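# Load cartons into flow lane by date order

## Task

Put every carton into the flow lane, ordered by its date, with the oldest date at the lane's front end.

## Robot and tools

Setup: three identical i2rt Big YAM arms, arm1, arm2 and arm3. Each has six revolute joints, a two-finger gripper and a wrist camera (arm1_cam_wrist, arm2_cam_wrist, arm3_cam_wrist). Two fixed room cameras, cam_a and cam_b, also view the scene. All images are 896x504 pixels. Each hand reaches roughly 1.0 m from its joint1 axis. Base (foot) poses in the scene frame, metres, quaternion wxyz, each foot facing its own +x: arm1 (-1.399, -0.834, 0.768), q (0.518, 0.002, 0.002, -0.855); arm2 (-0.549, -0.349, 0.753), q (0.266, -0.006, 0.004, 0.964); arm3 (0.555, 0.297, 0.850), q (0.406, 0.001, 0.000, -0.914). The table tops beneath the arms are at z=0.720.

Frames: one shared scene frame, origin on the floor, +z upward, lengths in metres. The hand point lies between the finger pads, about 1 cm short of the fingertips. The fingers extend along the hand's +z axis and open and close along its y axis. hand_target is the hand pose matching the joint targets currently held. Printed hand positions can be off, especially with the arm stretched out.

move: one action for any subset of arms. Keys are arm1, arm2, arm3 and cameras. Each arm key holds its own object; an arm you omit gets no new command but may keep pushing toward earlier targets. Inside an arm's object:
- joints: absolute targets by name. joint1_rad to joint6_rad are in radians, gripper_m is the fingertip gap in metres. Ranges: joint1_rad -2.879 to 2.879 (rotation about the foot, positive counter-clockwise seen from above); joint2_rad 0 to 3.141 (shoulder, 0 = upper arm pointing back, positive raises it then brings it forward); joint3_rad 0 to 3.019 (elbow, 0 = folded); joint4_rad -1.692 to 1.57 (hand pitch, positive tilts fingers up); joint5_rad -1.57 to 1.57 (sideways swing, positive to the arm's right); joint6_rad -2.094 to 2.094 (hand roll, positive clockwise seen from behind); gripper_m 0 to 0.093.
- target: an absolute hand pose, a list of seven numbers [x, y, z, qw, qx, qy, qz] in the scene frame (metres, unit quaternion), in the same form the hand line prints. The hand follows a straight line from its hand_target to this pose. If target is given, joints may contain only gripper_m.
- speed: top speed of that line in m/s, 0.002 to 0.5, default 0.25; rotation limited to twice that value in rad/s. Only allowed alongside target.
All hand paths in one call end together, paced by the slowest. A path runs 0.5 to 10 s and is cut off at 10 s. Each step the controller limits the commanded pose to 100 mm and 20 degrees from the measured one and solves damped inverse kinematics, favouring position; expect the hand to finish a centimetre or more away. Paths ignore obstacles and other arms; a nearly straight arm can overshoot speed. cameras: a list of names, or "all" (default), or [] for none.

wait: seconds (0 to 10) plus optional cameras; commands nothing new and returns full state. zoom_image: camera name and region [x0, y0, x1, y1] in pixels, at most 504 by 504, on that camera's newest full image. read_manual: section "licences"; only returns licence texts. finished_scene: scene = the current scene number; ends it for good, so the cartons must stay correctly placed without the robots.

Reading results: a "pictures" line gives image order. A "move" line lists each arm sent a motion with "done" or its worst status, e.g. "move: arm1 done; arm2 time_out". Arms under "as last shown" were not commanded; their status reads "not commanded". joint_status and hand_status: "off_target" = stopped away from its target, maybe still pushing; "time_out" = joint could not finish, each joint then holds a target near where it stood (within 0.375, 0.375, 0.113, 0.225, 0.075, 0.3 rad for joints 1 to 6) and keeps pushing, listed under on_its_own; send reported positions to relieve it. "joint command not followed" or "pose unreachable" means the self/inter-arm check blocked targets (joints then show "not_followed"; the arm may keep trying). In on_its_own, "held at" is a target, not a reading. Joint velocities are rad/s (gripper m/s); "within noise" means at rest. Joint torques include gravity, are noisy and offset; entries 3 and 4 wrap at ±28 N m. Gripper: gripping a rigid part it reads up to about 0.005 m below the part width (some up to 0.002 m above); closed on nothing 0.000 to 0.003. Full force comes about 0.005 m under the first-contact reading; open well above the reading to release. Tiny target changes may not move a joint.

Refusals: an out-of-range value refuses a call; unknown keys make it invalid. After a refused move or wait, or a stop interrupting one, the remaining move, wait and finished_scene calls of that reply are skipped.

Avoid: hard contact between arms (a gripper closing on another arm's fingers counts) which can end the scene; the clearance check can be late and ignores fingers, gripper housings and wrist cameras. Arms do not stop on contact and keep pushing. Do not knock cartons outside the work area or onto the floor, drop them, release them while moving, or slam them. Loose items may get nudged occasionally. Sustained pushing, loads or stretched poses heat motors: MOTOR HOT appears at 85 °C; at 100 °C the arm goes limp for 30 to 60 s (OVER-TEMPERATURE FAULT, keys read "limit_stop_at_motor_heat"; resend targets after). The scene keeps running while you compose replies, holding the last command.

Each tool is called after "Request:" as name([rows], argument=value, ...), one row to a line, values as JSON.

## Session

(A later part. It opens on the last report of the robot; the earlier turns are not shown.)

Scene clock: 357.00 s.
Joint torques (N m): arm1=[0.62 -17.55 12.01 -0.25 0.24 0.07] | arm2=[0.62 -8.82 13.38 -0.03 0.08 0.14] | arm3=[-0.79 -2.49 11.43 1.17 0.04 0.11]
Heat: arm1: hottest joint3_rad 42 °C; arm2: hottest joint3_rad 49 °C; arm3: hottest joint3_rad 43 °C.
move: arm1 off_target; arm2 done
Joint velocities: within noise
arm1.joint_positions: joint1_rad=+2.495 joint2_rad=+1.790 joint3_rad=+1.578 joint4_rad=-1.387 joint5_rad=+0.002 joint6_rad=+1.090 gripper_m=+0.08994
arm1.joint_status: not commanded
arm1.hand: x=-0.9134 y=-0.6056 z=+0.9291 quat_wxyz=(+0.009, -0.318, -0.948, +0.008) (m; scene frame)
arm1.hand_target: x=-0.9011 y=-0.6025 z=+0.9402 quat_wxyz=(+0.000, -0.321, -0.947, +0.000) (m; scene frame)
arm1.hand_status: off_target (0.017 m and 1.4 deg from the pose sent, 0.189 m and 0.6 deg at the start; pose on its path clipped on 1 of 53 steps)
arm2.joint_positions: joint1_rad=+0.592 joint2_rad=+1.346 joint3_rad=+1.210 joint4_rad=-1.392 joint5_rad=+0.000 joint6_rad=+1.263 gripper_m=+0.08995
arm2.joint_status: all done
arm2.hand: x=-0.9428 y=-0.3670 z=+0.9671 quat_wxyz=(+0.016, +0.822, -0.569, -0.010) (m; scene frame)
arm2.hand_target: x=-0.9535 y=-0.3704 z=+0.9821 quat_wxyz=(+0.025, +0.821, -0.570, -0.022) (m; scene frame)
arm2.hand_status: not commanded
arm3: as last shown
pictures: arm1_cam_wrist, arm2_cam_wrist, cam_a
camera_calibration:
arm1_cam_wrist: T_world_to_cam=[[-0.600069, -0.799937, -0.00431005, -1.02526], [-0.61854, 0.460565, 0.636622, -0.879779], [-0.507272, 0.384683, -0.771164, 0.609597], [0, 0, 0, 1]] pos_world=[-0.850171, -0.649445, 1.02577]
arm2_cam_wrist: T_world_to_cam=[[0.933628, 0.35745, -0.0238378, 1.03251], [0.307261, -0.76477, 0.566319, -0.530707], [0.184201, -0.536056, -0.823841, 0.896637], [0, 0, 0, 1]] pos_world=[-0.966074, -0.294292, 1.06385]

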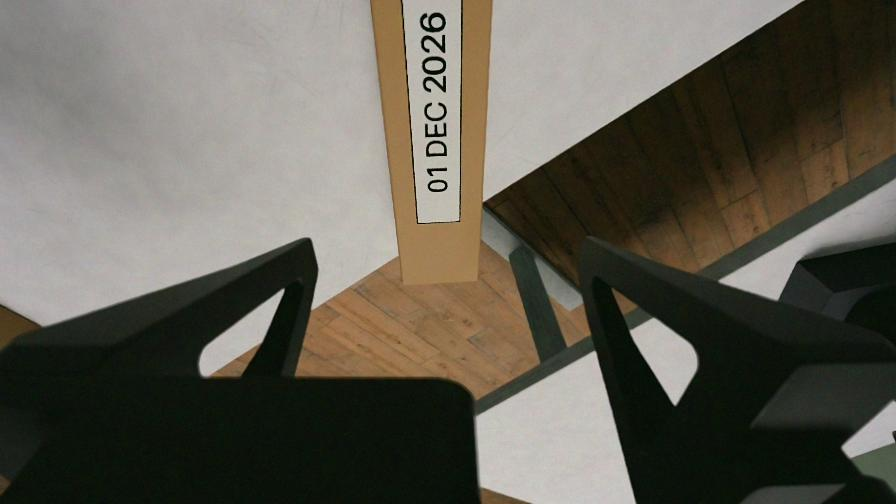

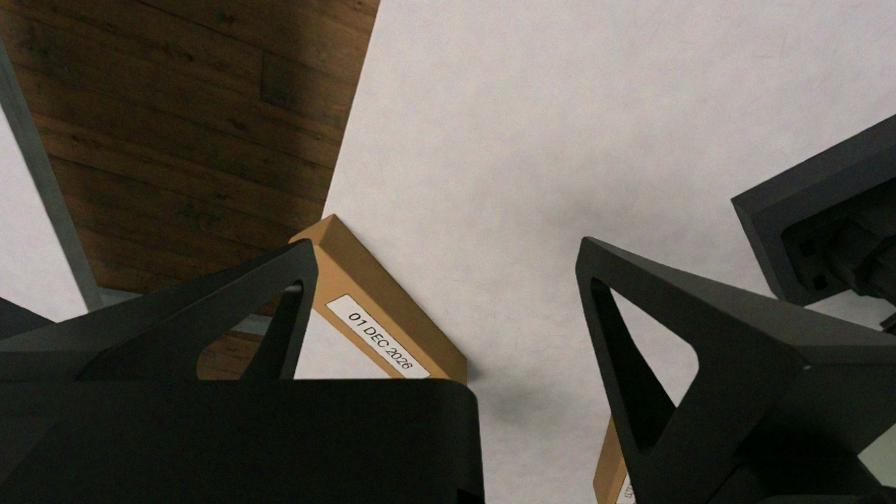

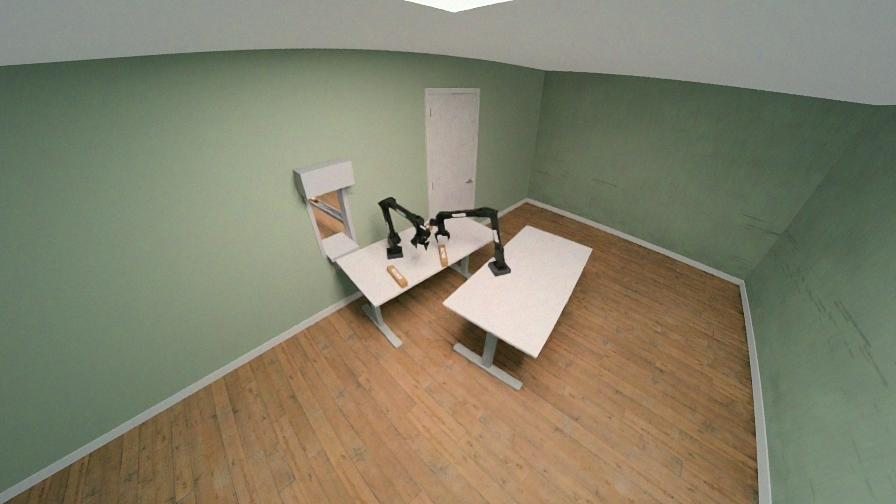

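Request:
move(arm1={"joints": {"joint1_rad": 1.0, "joint2_rad": 1.4, "joint3_rad": 1.4, "joint4_rad": -1.4, "joint5_rad": 0, "joint6_rad": 0.3}}, arm2={"joints": {"joint1_rad": 1.16, "joint2_rad": 1.489, "joint3_rad": 1.253, "joint4_rad": -1.335, "joint5_rad": 0, "joint6_rad": 1.274}}, cameras=["arm2_cam_wrist", "cam_a"])

Scene clock: 364.60 s.
Joint torques (N m): arm1=[-0.03 -13.04 9.51 0.09 0.1 -0.03] | arm2=[0.21 -11.46 12.9 0.36 0.1 0.09] | arm3=[-0.5 -2.43 11.38 1.16 0.02 0.11]
Heat: arm1: hottest joint3_rad 42 °C; arm2: hottest joint3_rad 48 °C; arm3: hottest joint3_rad 43 °C.
move: arm1 done; arm2 done
Joint velocities: within noise
arm1.joint_positions: joint1_rad=+1.010 joint2_rad=+1.403 joint3_rad=+1.396 joint4_rad=-1.390 joint5_rad=+0.000 joint6_rad=+0.309 gripper_m=+0.08995
arm1.joint_status: all done
arm1.hand: x=-1.1726 y=-1.2239 z=+1.0364 quat_wxyz=(-0.080, -0.623, -0.778, +0.028) (m; scene frame)
arm1.hand_target: x=-1.1774 y=-1.2249 z=+1.0387 quat_wxyz=(-0.078, -0.624, -0.777, +0.029) (m; scene frame)
arm1.hand_status: not commanded
arm2.joint_positions: joint1_rad=+1.158 joint2_rad=+1.493 joint3_rad=+1.210 joint4_rad=-1.340 joint5_rad=-0.001 joint6_rad=+1.264 gripper_m=+0.08996
arm2.joint_status: all done
arm2.hand: x=-0.8878 y=-0.5871 z=+0.9139 quat_wxyz=(-0.017, +0.948, -0.317, +0.022) (m; scene frame)
arm2.hand_target: x=-0.9003 y=-0.5968 z=+0.9310 quat_wxyz=(+0.004, +0.947, -0.321, +0.006) (m; scene frame)
arm2.hand_status: not commanded
arm3: as last shown
pictures: arm2_cam_wrist, cam_a
camera_calibration:
arm2_cam_wrist: T_world_to_cam=[[0.595785, 0.801011, 0.0584976, 0.943762], [0.626668, -0.509192, 0.589924, -0.273589], [0.502322, -0.314809, -0.805337, 1.12005], [0, 0, 0, 1]] pos_world=[-0.953455, -0.542671, 1.00821]

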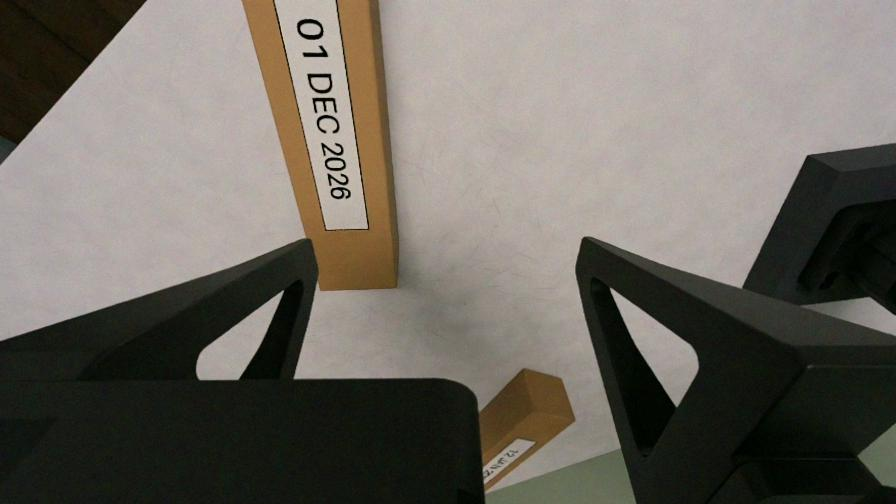

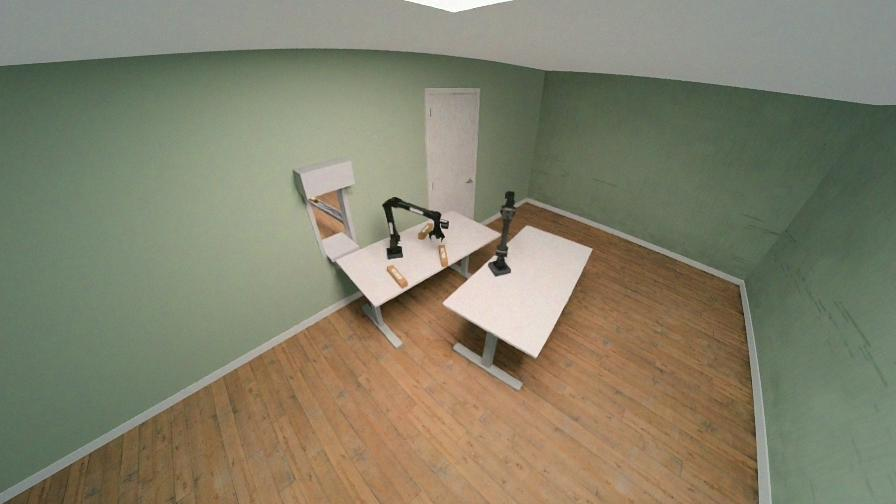

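Request:
zoom_image(camera="arm2_cam_wrist", region=[460, 350, 600, 500])

Scaled by 3.360 from the camera's 896x504 image, which has a finer 1280x720 frame.

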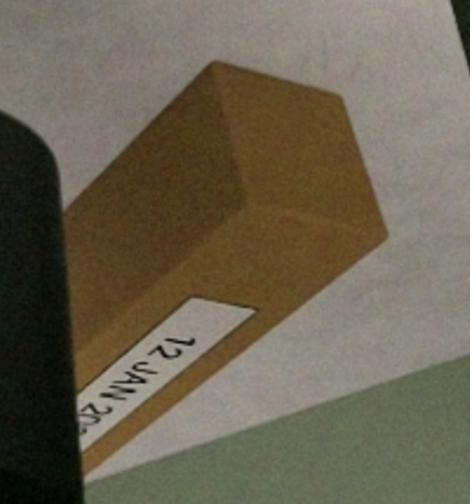

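Request:
move(arm2={"target": [-0.925, -0.638, 0.845, 0, 0.9483, -0.3173, 0], "speed": 0.25}, cameras=["arm2_cam_wrist"])

Scene clock: 391.67 s.
Joint torques (N m): arm1=[-0.09 -13.1 9.52 0.09 0.1 -0.06] | arm2=[0.62 -12.86 11.04 0.61 0.14 0.11] | arm3=[-0.79 -2.73 11.41 1.13 0.03 0.12]
Heat: arm1: hottest joint3_rad 44 °C; arm2: hottest joint3_rad 48 °C; arm3: hottest joint3_rad 43 °C.
move: arm2 off_target
Joint velocities: within noise
arm1, arm3: as last shown
arm2.joint_positions: joint1_rad=+1.195 joint2_rad=+1.666 joint3_rad=+1.210 joint4_rad=-1.142 joint5_rad=+0.013 joint6_rad=+1.298 gripper_m=+0.08996
arm2.joint_status: not commanded
arm2.hand: x=-0.9171 y=-0.6277 z=+0.8398 quat_wxyz=(-0.011, +0.949, -0.315, +0.008) (m; scene frame)
arm2.hand_target: x=-0.9247 y=-0.6378 z=+0.8451 quat_wxyz=(+0.000, +0.948, -0.317, +0.000) (m; scene frame)
arm2.hand_status: off_target (0.014 m and 1.6 deg from the pose sent, 0.093 m and 3.2 deg at the start)
pictures: arm2_cam_wrist
camera_calibration:
arm2_cam_wrist: T_world_to_cam=[[0.594292, 0.803325, 0.0385382, 1.01502], [0.645632, -0.505108, 0.572735, -0.197967], [0.479559, -0.315491, -0.818834, 1.05237], [0, 0, 0, 1]] pos_world=[-0.980079, -0.583371, 0.935984]

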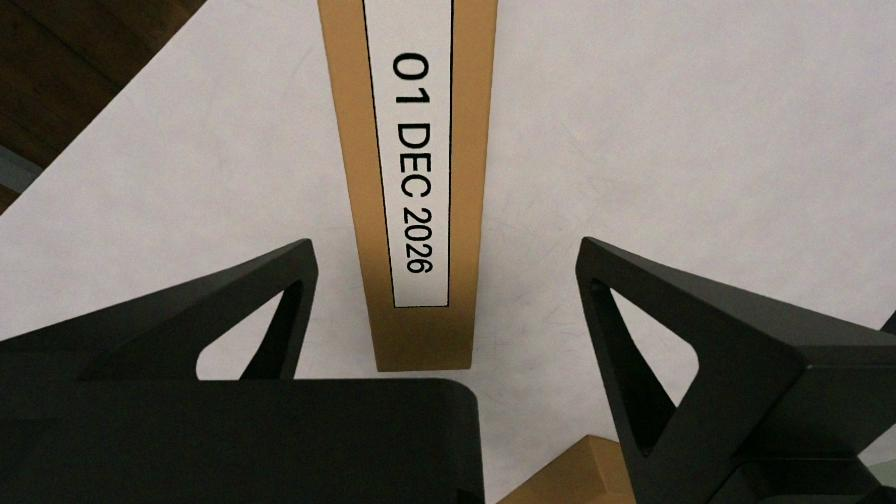

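Request:
move(arm2={"target": [-0.927, -0.644, 0.745, 0, 0.9483, -0.3173, 0], "speed": 0.2}, cameras=["arm2_cam_wrist"])

Scene clock: 396.83 s.
Joint torques (N m): arm1=[-0.15 -13.22 9.54 0.1 0.1 -0.06] | arm2=[0.79 -13.92 7.61 0.66 0.14 0.09] | arm3=[-0.79 -2.67 11.36 1.1 0.03 0.12]
Heat: arm1: hottest joint3_rad 44 °C; arm2: hottest joint3_rad 48 °C; arm3: hottest joint3_rad 43 °C.
move: arm2 done
Joint velocities: within noise
arm1, arm3: as last shown
arm2.joint_positions: joint1_rad=+1.197 joint2_rad=+1.816 joint3_rad=+1.146 joint4_rad=-0.896 joint5_rad=+0.013 joint6_rad=+1.303 gripper_m=+0.08996
arm2.joint_status: not commanded
arm2.hand: x=-0.9306 y=-0.6404 z=+0.7515 quat_wxyz=(+0.003, +0.948, -0.317, -0.001) (m; scene frame)
arm2.hand_target: x=-0.9269 y=-0.6438 z=+0.7451 quat_wxyz=(+0.000, +0.948, -0.317, +0.000) (m; scene frame)
arm2.hand_status: done (0.008 m and 0.3 deg from the pose sent, 0.097 m and 1.6 deg at the start)
pictures: arm2_cam_wrist
camera_calibration:
arm2_cam_wrist: T_world_to_cam=[[0.598045, 0.801428, 0.00745178, 1.06224], [0.658398, -0.496572, 0.565622, -0.122299], [0.457006, -0.333361, -0.824631, 0.954371], [0, 0, 0, 1]] pos_world=[-0.9909, -0.59389, 0.848263]

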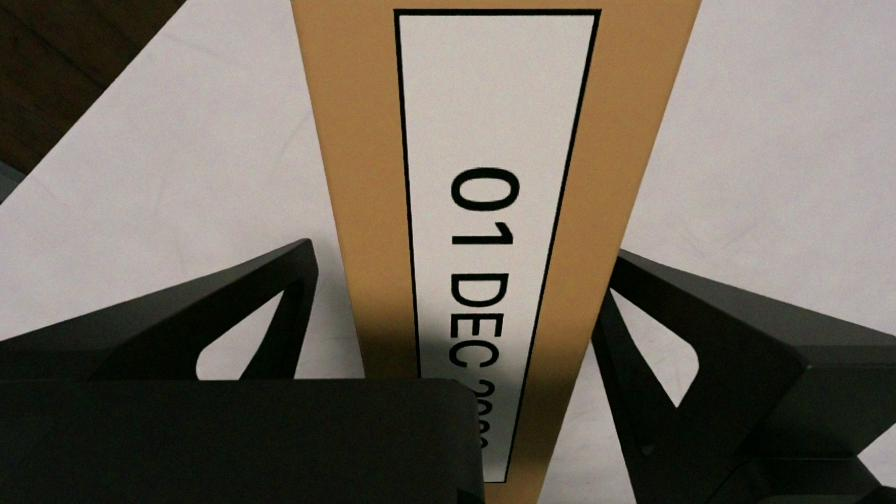

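Request:
move(arm2={"joints": {"gripper_m": 0.056}}, cameras=["arm2_cam_wrist"])

Request:
move(arm2={"target": [-0.927, -0.644, 0.95, 0, 0.9483, -0.3173, 0], "speed": 0.3}, cameras=["arm2_cam_wrist"])

Request:
move(arm2={"joints": {"joint1_rad": -1.651, "joint2_rad": 1.489, "joint3_rad": 1.253, "joint4_rad": -1.335, "joint5_rad": 0, "joint6_rad": 0.951}}, cameras=["arm2_cam_wrist", "cam_a"])

Scene clock: 410.47 s.
Joint torques (N m): arm1=[-0.09 -13.1 9.54 0.1 0.1 -0.07] | arm2=[0.79 -13.45 7.65 0.66 0.08 0.09] | arm3=[-0.85 -2.61 11.44 1.1 0.03 0.11]
Heat: arm1: hottest joint3_rad 45 °C; arm2: hottest joint3_rad 48 °C; arm3: hottest joint3_rad 43 °C.
move: arm2 off_target
Joint velocities: within noise
arm1, arm3: as last shown
arm2.joint_positions: joint1_rad=+1.197 joint2_rad=+1.816 joint3_rad=+1.146 joint4_rad=-0.895 joint5_rad=+0.015 joint6_rad=+1.303 gripper_m=+0.06094
arm2.joint_status: gripper_m off_target (ended at +0.06097, target +0.05600)
arm2.hand: x=-0.9309 y=-0.6403 z=+0.7515 quat_wxyz=(+0.002, +0.948, -0.318, -0.002) (m; scene frame)
arm2.hand_target: x=-0.9269 y=-0.6439 z=+0.7451 quat_wxyz=(+0.000, +0.948, -0.317, +0.000) (m; scene frame)
arm2.hand_status: not commanded
pictures: arm2_cam_wrist
camera_calibration:
arm2_cam_wrist: T_world_to_cam=[[0.59844, 0.801133, 0.00750395, 1.06239], [0.658864, -0.497452, 0.564305, -0.121239], [0.455816, -0.332758, -0.825532, 0.954559], [0, 0, 0, 1]] pos_world=[-0.991001, -0.593789, 0.848463]

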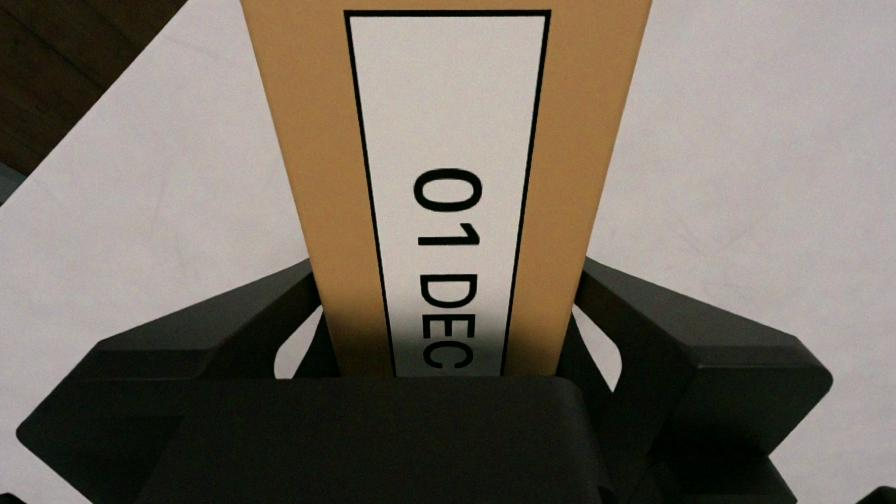

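Scene clock: 412.07 s.
Joint torques (N m): arm1=[-0.15 -13.04 9.52 0.08 0.1 -0.06] | arm2=[0.85 -12.4 15.02 -0.21 0.05 0.11] | arm3=[-0.79 -2.43 11.43 1.14 0.02 0.12]
Heat: arm1: hottest joint3_rad 45 °C; arm2: hottest joint3_rad 49 °C; arm3: hottest joint3_rad 43 °C.
move: arm2 off_target
Joint velocities: within noise
arm1, arm3: as last shown
arm2.joint_positions: joint1_rad=+1.202 joint2_rad=+1.595 joint3_rad=+1.365 joint4_rad=-1.392 joint5_rad=+0.015 joint6_rad=+1.309 gripper_m=+0.06094
arm2.joint_status: not commanded
arm2.hand: x=-0.9133 y=-0.6265 z=+0.9275 quat_wxyz=(-0.022, +0.948, -0.317, +0.014) (m; scene frame)
arm2.hand_target: x=-0.9257 y=-0.6431 z=+0.9501 quat_wxyz=(+0.001, +0.948, -0.317, +0.000) (m; scene frame)
arm2.hand_status: off_target (0.032 m and 3.0 deg from the pose sent, 0.199 m and 0.3 deg at the start)
pictures: arm2_cam_wrist
camera_calibration:
arm2_cam_wrist: T_world_to_cam=[[0.596377, 0.800206, 0.0632877, 0.985388], [0.633125, -0.517389, 0.575727, -0.271902], [0.493444, -0.303282, -0.815189, 1.13964], [0, 0, 0, 1]] pos_world=[-0.977864, -0.58356, 1.0232]

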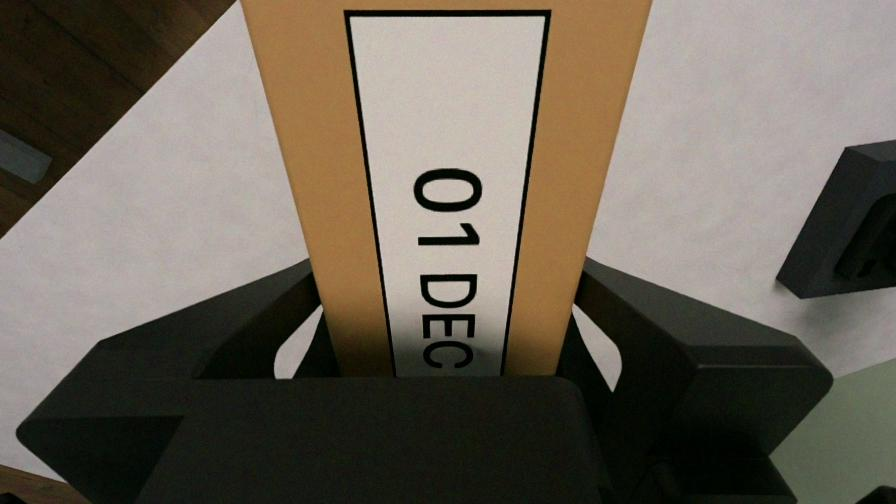

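Scene clock: 414.53 s.
Joint torques (N m): arm1=[-0.09 -13.04 9.51 0.09 0.1 -0.06] | arm2=[-0.15 -13.16 9.35 -0.21 -0.01 -0.1] | arm3=[-0.67 -2.43 11.4 1.13 0.03 0.11]
Heat: arm1: hottest joint3_rad 45 °C; arm2: hottest joint3_rad 49 °C; arm3: hottest joint3_rad 43 °C.
move: arm2 done
Joint velocities: within noise
arm1: as last shown
arm2.joint_positions: joint1_rad=-1.650 joint2_rad=+1.507 joint3_rad=+1.258 joint4_rad=-1.325 joint5_rad=+0.002 joint6_rad=+0.960 gripper_m=+0.06097
arm2.joint_status: all done
arm2.hand: x=-0.2974 y=+0.0066 z=+0.9243 quat_wxyz=(-0.005, -0.004, -1.000, +0.007) (m; scene frame)
arm2.hand_target: x=-0.3003 y=+0.0027 z=+0.9298 quat_wxyz=(-0.005, +0.000, -1.000, +0.006) (m; scene frame)
arm2.hand_status: not commanded
arm3.joint_positions: joint1_rad=-0.387 joint2_rad=+0.739 joint3_rad=+1.154 joint4_rad=-1.272 joint5_rad=+0.000 joint6_rad=-0.006 gripper_m=+0.09403
arm3.joint_status: not commanded
arm3.hand: x=+0.2849 y=+0.1682 z=+1.2535 quat_wxyz=(-0.077, -0.913, -0.211, +0.340) (m; scene frame)
arm3.hand_target: x=+0.2839 y=+0.1713 z=+1.2496 quat_wxyz=(-0.074, -0.918, -0.204, +0.333) (m; scene frame)
arm3.hand_status: not commanded
pictures: arm2_cam_wrist, cam_a
camera_calibration:
arm2_cam_wrist: T_world_to_cam=[[-0.00367932, -0.999606, 0.0278216, -0.0221725], [-0.829927, 0.0185732, 0.557563, -0.754288], [-0.55786, -0.0210385, -0.829668, 0.724011], [0, 0, 0, 1]] pos_world=[-0.222189, 0.00707787, 1.02187]

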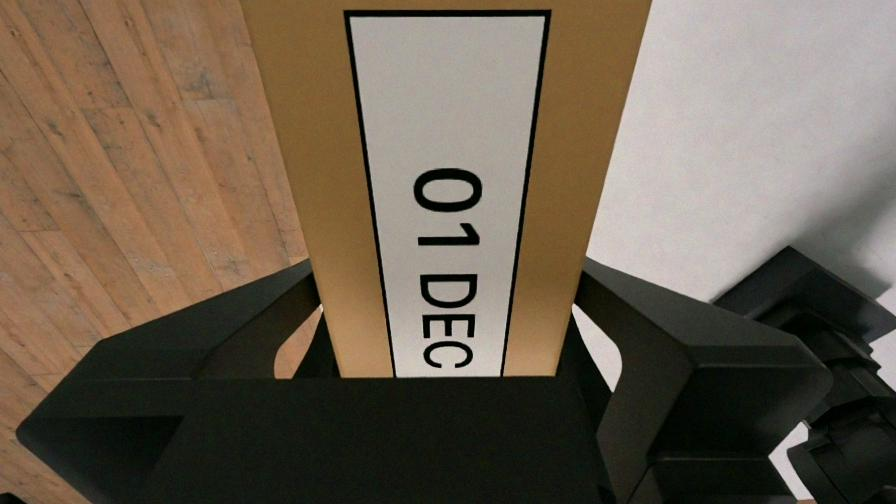

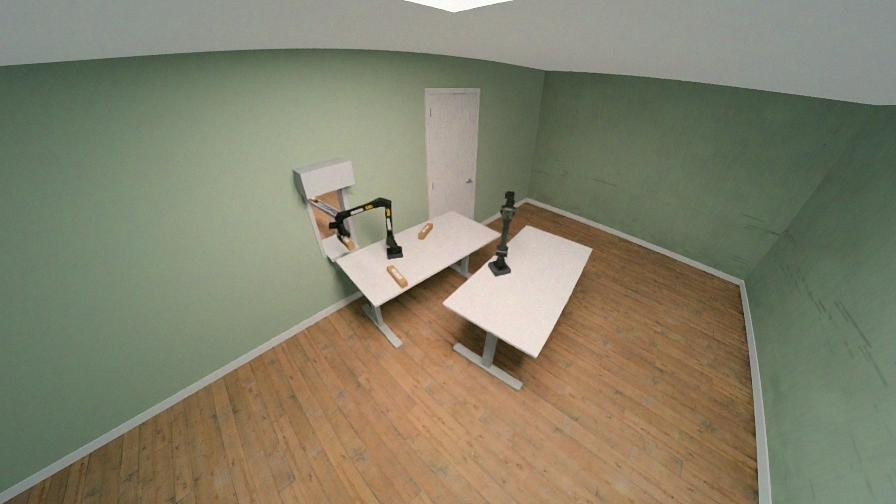

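Request:
zoom_image(camera="cam_a", region=[280, 150, 420, 290])

Request:
zoom_image(camera="cam_a", region=[400, 215, 450, 250])

Scaled by 3.600 from the camera's 896x504 image, which has a finer 1280x720 frame.

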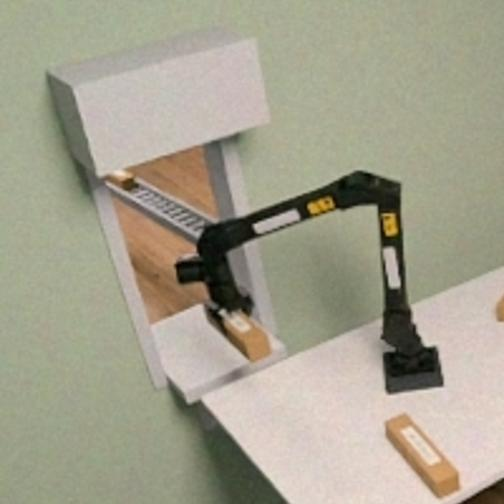

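Scaled by 10.080 from the camera's 896x504 image, which has a finer 1280x720 frame.

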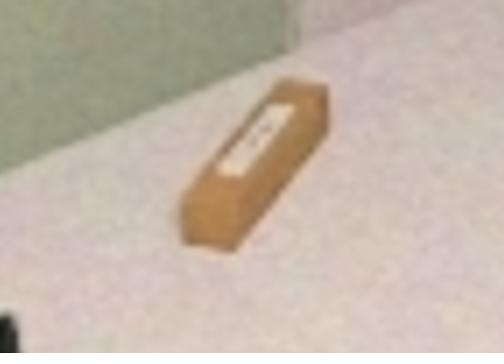

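Request:
move(arm2={"target": [0.0, 0.0, 0.90, 0, 0, 1, 0], "speed": 0.25}, cameras=["arm2_cam_wrist", "arm3_cam_wrist", "cam_a"])

Scene clock: 423.53 s.
Joint torques (N m): arm1=[-0.03 -13.16 9.54 0.08 0.1 -0.06] | arm2=[-0.09 -19.72 15.62 -0.43 -0.07 -0.12] | arm3=[-0.79 -2.43 11.37 1.13 0.02 0.12]
Heat: arm1: hottest joint3_rad 45 °C; arm2: hottest joint3_rad 49 °C; arm3: hottest joint3_rad 43 °C.
move: arm2 off_target
Joint velocities: within noise
arm1, arm3: as last shown
arm2.joint_positions: joint1_rad=-2.044 joint2_rad=+2.079 joint3_rad=+1.926 joint4_rad=-1.472 joint5_rad=-0.012 joint6_rad=+0.571 gripper_m=+0.06097
arm2.joint_status: not commanded
arm2.hand: x=-0.0166 y=-0.0128 z=+0.8788 quat_wxyz=(+0.021, -0.007, -1.000, +0.015) (m; scene frame)
arm2.hand_target: x=-0.0015 y=-0.0009 z=+0.9003 quat_wxyz=(-0.001, +0.000, -1.000, +0.000) (m; scene frame)
arm2.hand_status: off_target (0.030 m and 3.1 deg from the pose sent, 0.298 m and 1.1 deg at the start)
pictures: arm2_cam_wrist, arm3_cam_wrist, cam_a
camera_calibration:
arm2_cam_wrist: T_world_to_cam=[[-0.00793018, -0.999034, 0.0432329, -0.0528518], [-0.799493, 0.0323027, 0.599807, -0.532009], [-0.600623, -0.0298078, -0.798976, 0.814689], [0, 0, 0, 1]] pos_world=[0.0635651, -0.0113313, 0.972304]
arm3_cam_wrist: T_world_to_cam=[[-0.429172, 0.903179, -0.00887356, -0.0176477], [0.901033, 0.427427, -0.0737912, -0.234292], [-0.0628539, -0.0396645, -0.997234, 1.39761], [0, 0, 0, 1]] pos_world=[0.291376, 0.171517, 1.3763]

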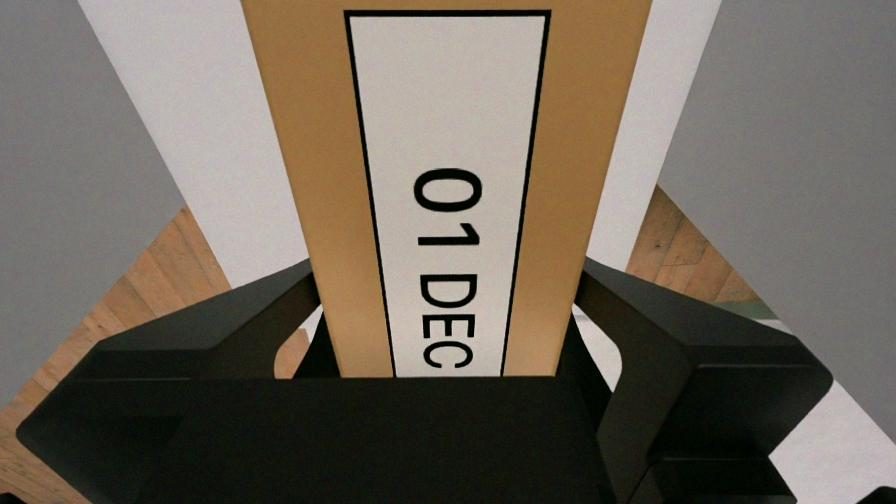

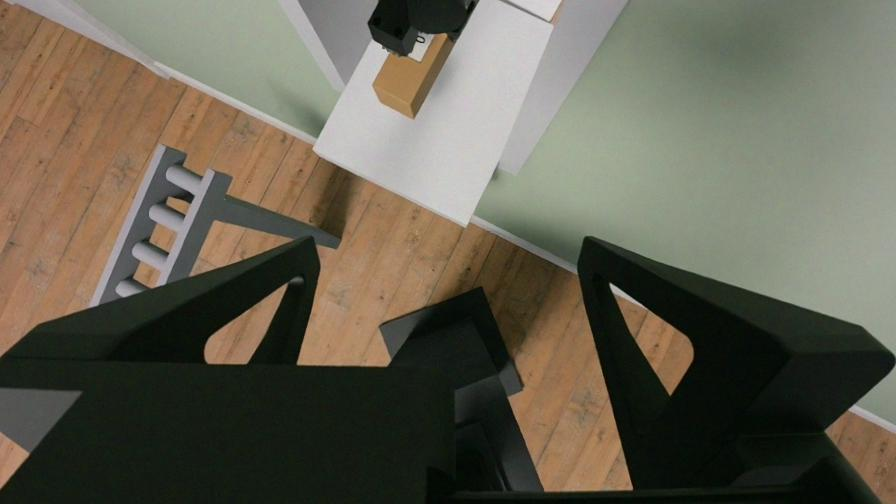

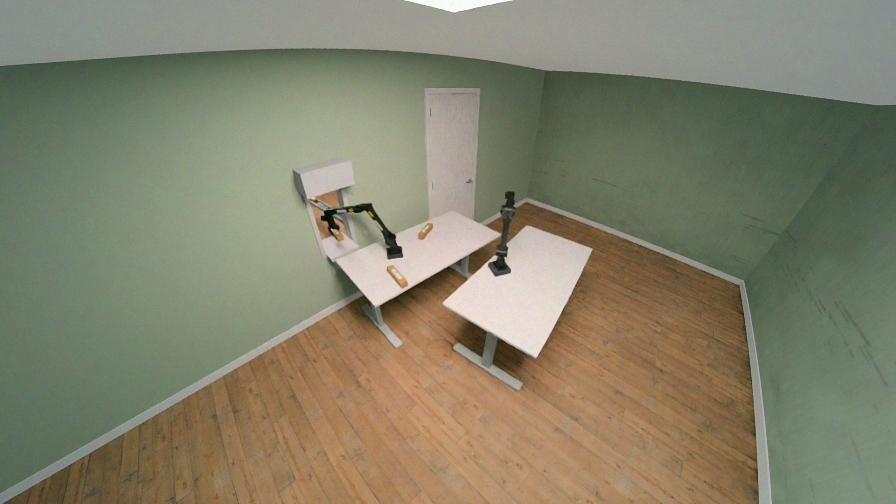

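Request:
zoom_image(camera="arm3_cam_wrist", region=[280, 0, 640, 240])

Scaled by 1.400 from the camera's 896x504 image, which has a finer 1280x720 frame.

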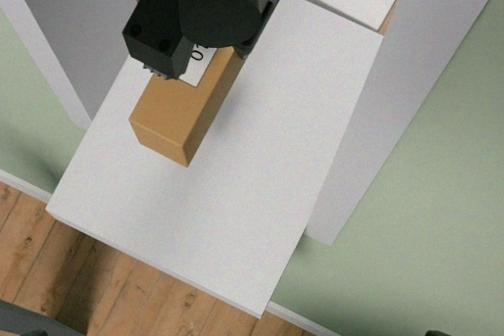

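Request:
zoom_image(camera="arm3_cam_wrist", region=[350, 20, 470, 140])

Scaled by 4.200 from the camera's 896x504 image, which has a finer 1280x720 frame.

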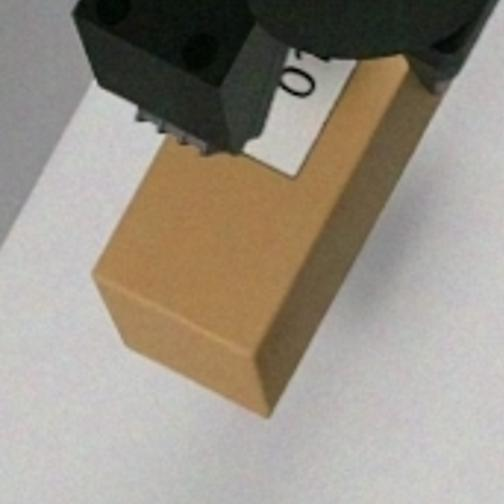

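Request:
move(arm2={"target": [0.0, 0.0, 0.825, 0, 0, 1, 0], "speed": 0.15}, cameras=["arm2_cam_wrist", "arm3_cam_wrist", "cam_a"])

Scene clock: 436.17 s.
Joint torques (N m): arm1=[-0.03 -13.1 9.52 0.09 0.09 -0.06] | arm2=[0.09 -21.3 9.78 0.57 -0.07 -0.11] | arm3=[-0.62 -2.43 11.43 1.14 0.04 0.11]
Heat: arm1: hottest joint3_rad 45 °C; arm2: hottest joint3_rad 54 °C; arm3: hottest joint3_rad 43 °C.
move: arm2 done
Joint velocities: within noise
arm1, arm3: as last shown
arm2.joint_positions: joint1_rad=-2.044 joint2_rad=+2.139 joint3_rad=+1.874 joint4_rad=-1.322 joint5_rad=-0.013 joint6_rad=+0.571 gripper_m=+0.06097
arm2.joint_status: not commanded
arm2.hand: x=-0.0009 y=-0.0039 z=+0.8218 quat_wxyz=(+0.005, -0.006, -1.000, +0.005) (m; scene frame)
arm2.hand_target: x=-0.0001 y=+0.0000 z=+0.8251 quat_wxyz=(+0.000, +0.000, -1.000, +0.000) (m; scene frame)
arm2.hand_status: done (0.005 m and 1.1 deg from the pose sent, 0.058 m and 3.1 deg at the start)
pictures: arm2_cam_wrist, arm3_cam_wrist, cam_a
camera_calibration:
arm2_cam_wrist: T_world_to_cam=[[-0.00803409, -0.999721, 0.022192, -0.0240711], [-0.818563, 0.019322, 0.574092, -0.464494], [-0.574361, -0.0135532, -0.81849, 0.794976], [0, 0, 0, 1]] pos_world=[0.0761918, -0.00431495, 0.917876]
arm3_cam_wrist: T_world_to_cam=[[-0.429172, 0.903179, -0.00887356, -0.0176477], [0.901033, 0.427427, -0.0737912, -0.234292], [-0.0628539, -0.0396645, -0.997234, 1.39761], [0, 0, 0, 1]] pos_world=[0.291376, 0.171517, 1.3763]

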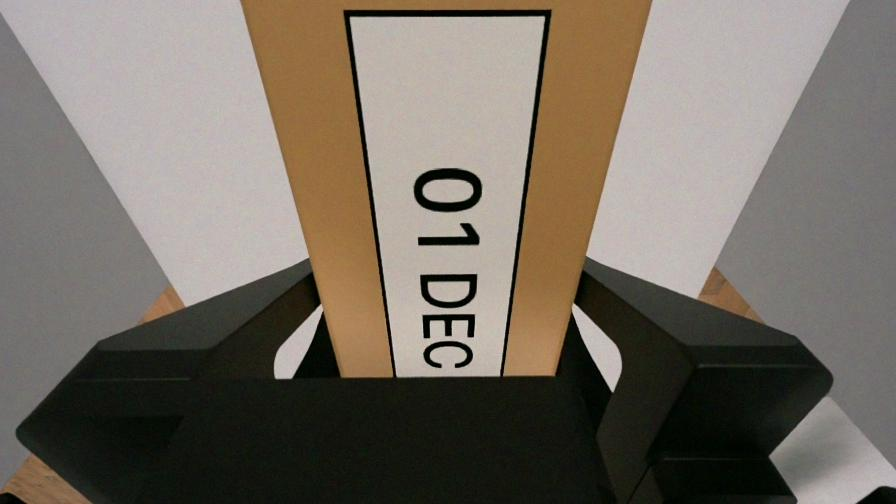

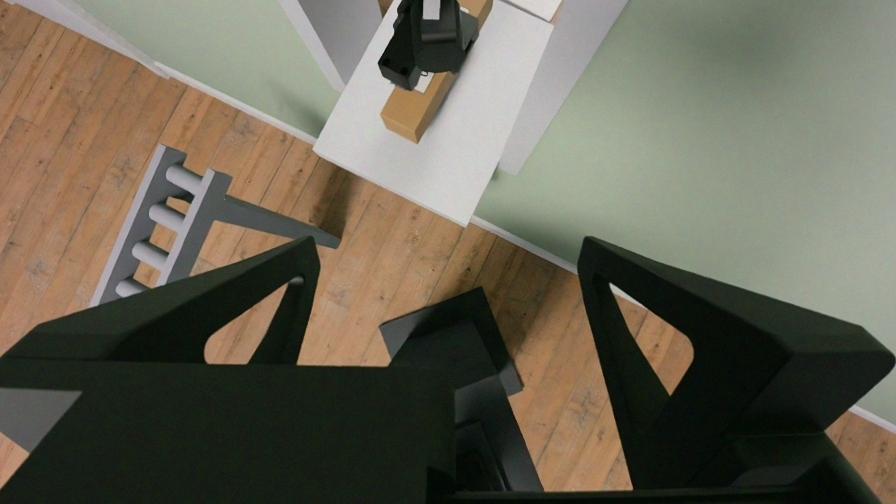

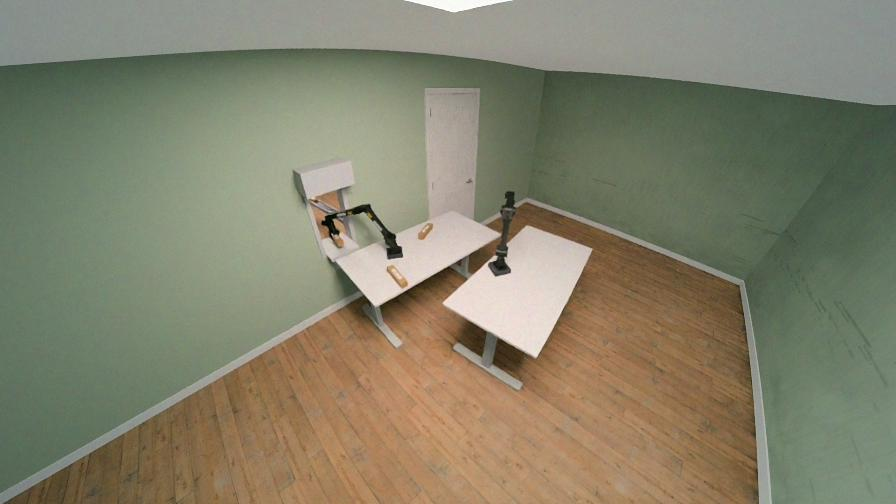

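Request:
zoom_image(camera="arm3_cam_wrist", region=[350, 40, 470, 160])

Scaled by 4.200 from the camera's 896x504 image, which has a finer 1280x720 frame.

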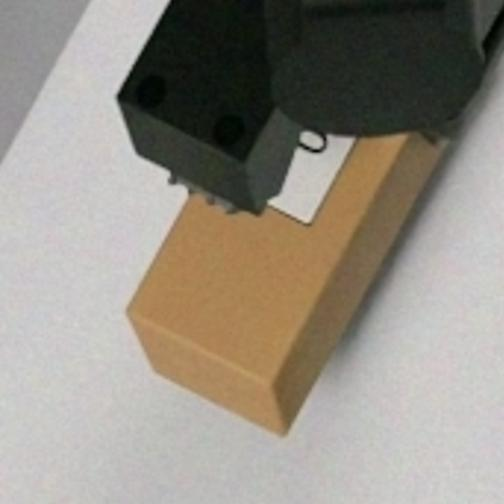

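Request:
move(arm2={"target": [0.0, 0.0, 0.81, 0, 0, 1, 0], "speed": 0.05}, cameras=["arm2_cam_wrist", "arm3_cam_wrist"])

Scene clock: 440.37 s.
Joint torques (N m): arm1=[-0.09 -13.16 9.54 0.08 0.1 -0.06] | arm2=[0.09 -21.01 9.24 0.69 -0.07 -0.1] | arm3=[-0.91 -2.67 11.43 1.13 0.04 0.12]
Heat: arm1: hottest joint3_rad 45 °C; arm2: hottest joint3_rad 54 °C; arm3: hottest joint3_rad 43 °C.
move: arm2 done
Joint velocities: within noise
arm1.joint_positions: joint1_rad=+1.010 joint2_rad=+1.403 joint3_rad=+1.396 joint4_rad=-1.390 joint5_rad=+0.000 joint6_rad=+0.309 gripper_m=+0.08995
arm1.joint_status: not commanded
arm1.hand: x=-1.1726 y=-1.2239 z=+1.0364 quat_wxyz=(-0.080, -0.623, -0.778, +0.028) (m; scene frame)
arm1.hand_target: x=-1.1774 y=-1.2249 z=+1.0387 quat_wxyz=(-0.078, -0.624, -0.777, +0.029) (m; scene frame)
arm1.hand_status: not commanded
arm2.joint_positions: joint1_rad=-2.044 joint2_rad=+2.139 joint3_rad=+1.860 joint4_rad=-1.291 joint5_rad=-0.013 joint6_rad=+0.571 gripper_m=+0.06097
arm2.joint_status: not commanded
arm2.hand: x=+0.0013 y=-0.0026 z=+0.8161 quat_wxyz=(-0.002, -0.006, -1.000, +0.000) (m; scene frame)
arm2.hand_target: x=-0.0001 y=+0.0000 z=+0.8099 quat_wxyz=(+0.000, +0.000, -1.000, +0.000) (m; scene frame)
arm2.hand_status: done (0.007 m and 0.8 deg from the pose sent, 0.012 m and 1.1 deg at the start)
arm3: as last shown
pictures: arm2_cam_wrist, arm3_cam_wrist
camera_calibration:
arm2_cam_wrist: T_world_to_cam=[[-0.00801788, -0.999878, 0.013385, -0.0154119], [-0.826502, 0.014161, 0.562756, -0.450108], [-0.562877, -0.00655063, -0.826515, 0.798119], [0, 0, 0, 1]] pos_world=[0.0771036, -0.00380787, 0.913165]
arm3_cam_wrist: T_world_to_cam=[[-0.429172, 0.903179, -0.00887356, -0.0176477], [0.901033, 0.427427, -0.0737912, -0.234292], [-0.0628539, -0.0396645, -0.997234, 1.39761], [0, 0, 0, 1]] pos_world=[0.291376, 0.171517, 1.3763]

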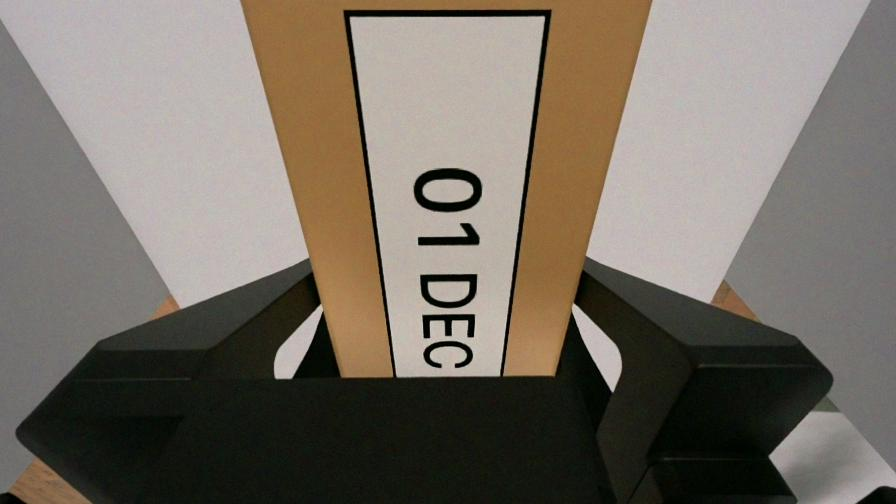

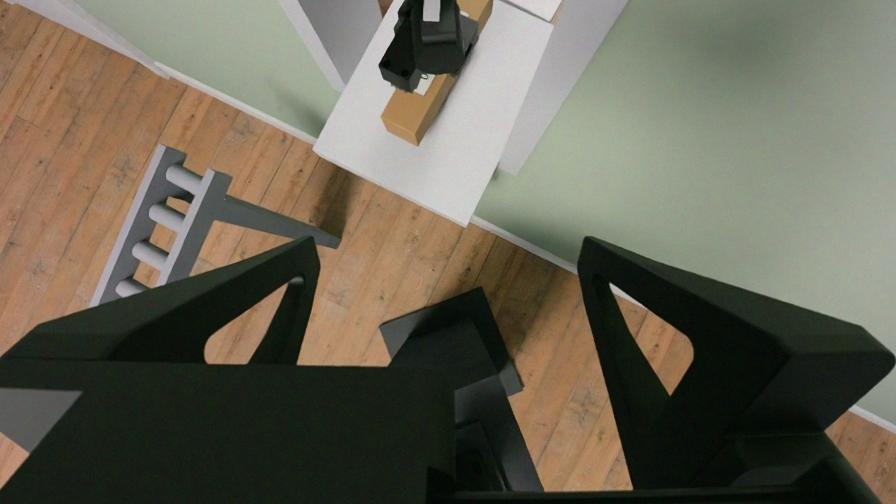

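Request:
move(arm2={"target": [0.0, 0.0, 0.797, 0, 0, 1, 0], "speed": 0.05}, cameras=["arm2_cam_wrist", "arm3_cam_wrist"])

Request:
zoom_image(camera="arm3_cam_wrist", region=[350, 50, 470, 170])

Scene clock: 444.17 s.
Joint torques (N m): arm1=[-0.09 -13.1 9.51 0.08 0.1 -0.06] | arm2=[0.15 -20.72 9.28 0.65 -0.07 -0.1] | arm3=[-0.67 -2.49 11.43 1.07 0.05 0.11]
Heat: arm1: hottest joint3_rad 45 °C; arm2: hottest joint3_rad 53 °C; arm3: hottest joint3_rad 43 °C.
move: arm2 done
Joint velocities: within noise
arm1, arm3: as last shown
arm2.joint_positions: joint1_rad=-2.044 joint2_rad=+2.151 joint3_rad=+1.843 joint4_rad=-1.263 joint5_rad=-0.013 joint6_rad=+0.571 gripper_m=+0.06097
arm2.joint_status: not commanded
arm2.hand: x=+0.0013 y=-0.0028 z=+0.8023 quat_wxyz=(-0.001, -0.006, -1.000, +0.001) (m; scene frame)
arm2.hand_target: x=-0.0001 y=+0.0000 z=+0.7969 quat_wxyz=(+0.000, +0.000, -1.000, +0.000) (m; scene frame)
arm2.hand_status: done (0.006 m and 0.7 deg from the pose sent, 0.019 m and 0.8 deg at the start)
pictures: arm2_cam_wrist, arm3_cam_wrist
camera_calibration:
arm2_cam_wrist: T_world_to_cam=[[-0.00805918, -0.999867, 0.0141732, -0.0161312], [-0.82578, 0.0146479, 0.563802, -0.443197], [-0.563935, -0.00716015, -0.825788, 0.786112], [0, 0, 0, 1]] pos_world=[0.0772025, -0.00400849, 0.899266]
arm3_cam_wrist: T_world_to_cam=[[-0.429172, 0.903179, -0.00887356, -0.0176477], [0.901033, 0.427427, -0.0737912, -0.234292], [-0.0628539, -0.0396645, -0.997234, 1.39761], [0, 0, 0, 1]] pos_world=[0.291376, 0.171517, 1.3763]

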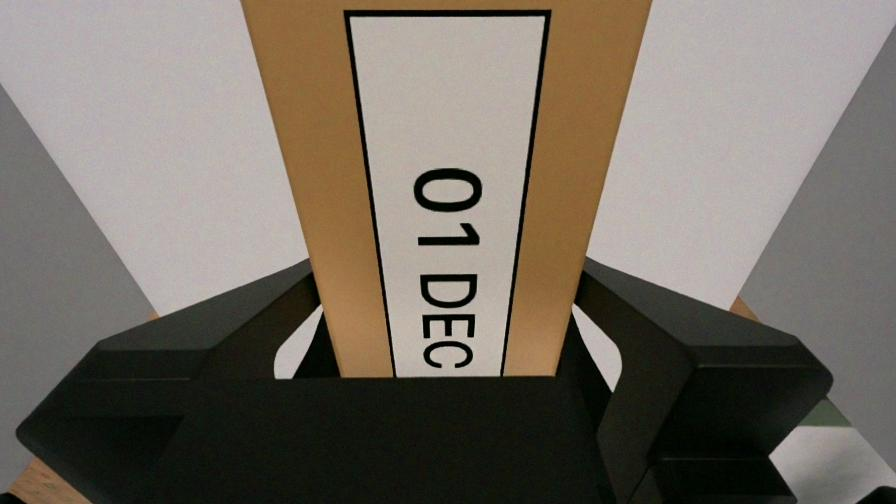

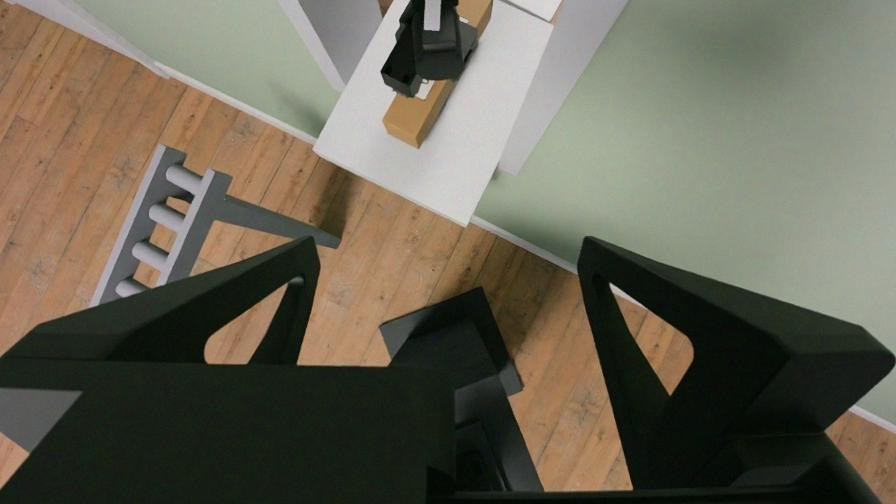

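Scaled by 4.200 from the camera's 896x504 image, which has a finer 1280x720 frame.

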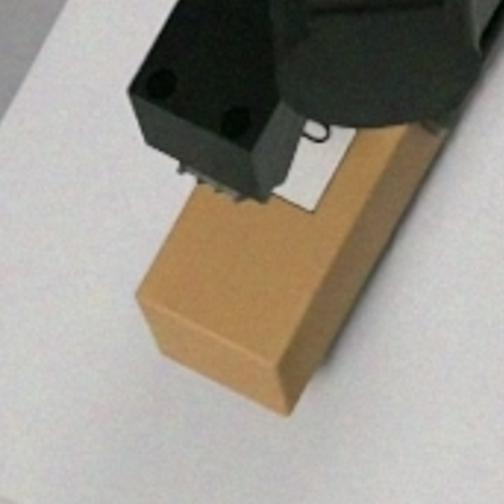

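Request:
move(cameras=["arm2_cam_wrist", "arm3_cam_wrist"])

Scene clock: 457.30 s.
Joint torques (N m): arm1=[-0.03 -13.16 9.51 0.08 0.1 -0.06] | arm2=[0.03 -20.72 9.28 0.65 -0.07 -0.1] | arm3=[-0.73 -2.67 11.47 1.1 0.03 0.12]
Heat: arm1: hottest joint3_rad 45 °C; arm2: hottest joint3_rad 52 °C; arm3: hottest joint3_rad 43 °C.
Joint velocities: within noise
arm1.joint_positions: joint1_rad=+1.010 joint2_rad=+1.403 joint3_rad=+1.396 joint4_rad=-1.390 joint5_rad=+0.000 joint6_rad=+0.309 gripper_m=+0.08995
arm1.joint_status: not commanded
arm1.hand: x=-1.1726 y=-1.2239 z=+1.0364 quat_wxyz=(-0.080, -0.623, -0.778, +0.028) (m; scene frame)
arm1.hand_target: x=-1.1774 y=-1.2249 z=+1.0387 quat_wxyz=(-0.078, -0.624, -0.777, +0.029) (m; scene frame)
arm1.hand_status: not commanded
arm2.joint_positions: joint1_rad=-2.044 joint2_rad=+2.151 joint3_rad=+1.843 joint4_rad=-1.263 joint5_rad=-0.013 joint6_rad=+0.571 gripper_m=+0.06097
arm2.joint_status: not commanded
arm2.hand: x=+0.0013 y=-0.0028 z=+0.8023 quat_wxyz=(-0.001, -0.006, -1.000, +0.001) (m; scene frame)
arm2.hand_target: x=-0.0001 y=+0.0000 z=+0.7969 quat_wxyz=(+0.000, +0.000, -1.000, +0.000) (m; scene frame)
arm2.hand_status: done (0.006 m and 0.7 deg from the pose sent, 0.019 m and 0.8 deg at the start)
arm3.joint_positions: joint1_rad=-0.387 joint2_rad=+0.739 joint3_rad=+1.154 joint4_rad=-1.272 joint5_rad=+0.000 joint6_rad=-0.006 gripper_m=+0.09403
arm3.joint_status: not commanded
arm3.hand: x=+0.2849 y=+0.1682 z=+1.2535 quat_wxyz=(-0.077, -0.913, -0.211, +0.340) (m; scene frame)
arm3.hand_target: x=+0.2839 y=+0.1713 z=+1.2496 quat_wxyz=(-0.074, -0.918, -0.204, +0.333) (m; scene frame)
arm3.hand_status: not commanded
pictures: arm2_cam_wrist, arm3_cam_wrist
camera_calibration:
arm2_cam_wrist: T_world_to_cam=[[-0.00805918, -0.999867, 0.0141732, -0.0161312], [-0.82578, 0.0146479, 0.563802, -0.443197], [-0.563935, -0.00716015, -0.825788, 0.786112], [0, 0, 0, 1]] pos_world=[0.0772025, -0.00400849, 0.899266]
arm3_cam_wrist: T_world_to_cam=[[-0.429172, 0.903179, -0.00887356, -0.0176477], [0.901033, 0.427427, -0.0737912, -0.234292], [-0.0628539, -0.0396645, -0.997234, 1.39761], [0, 0, 0, 1]] pos_world=[0.291376, 0.171517, 1.3763]

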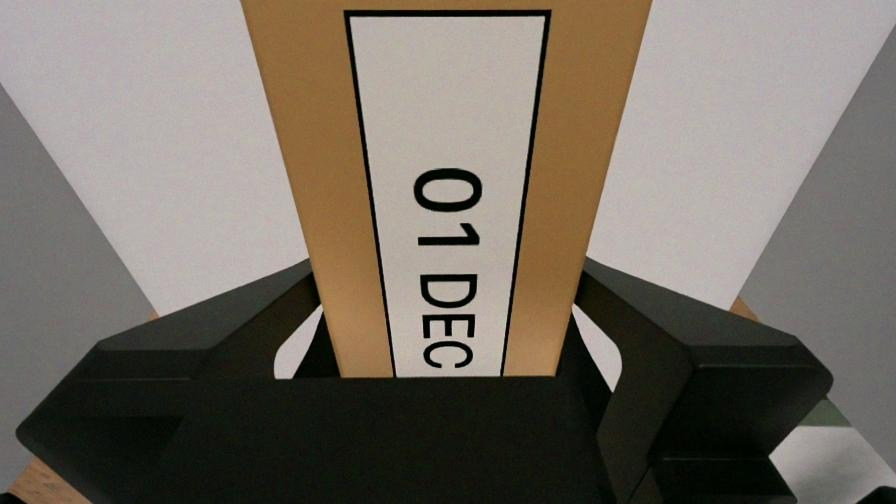

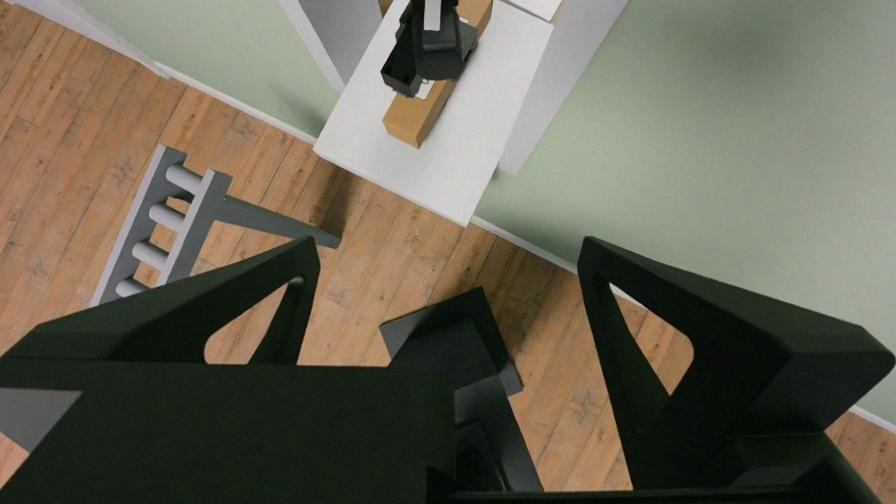

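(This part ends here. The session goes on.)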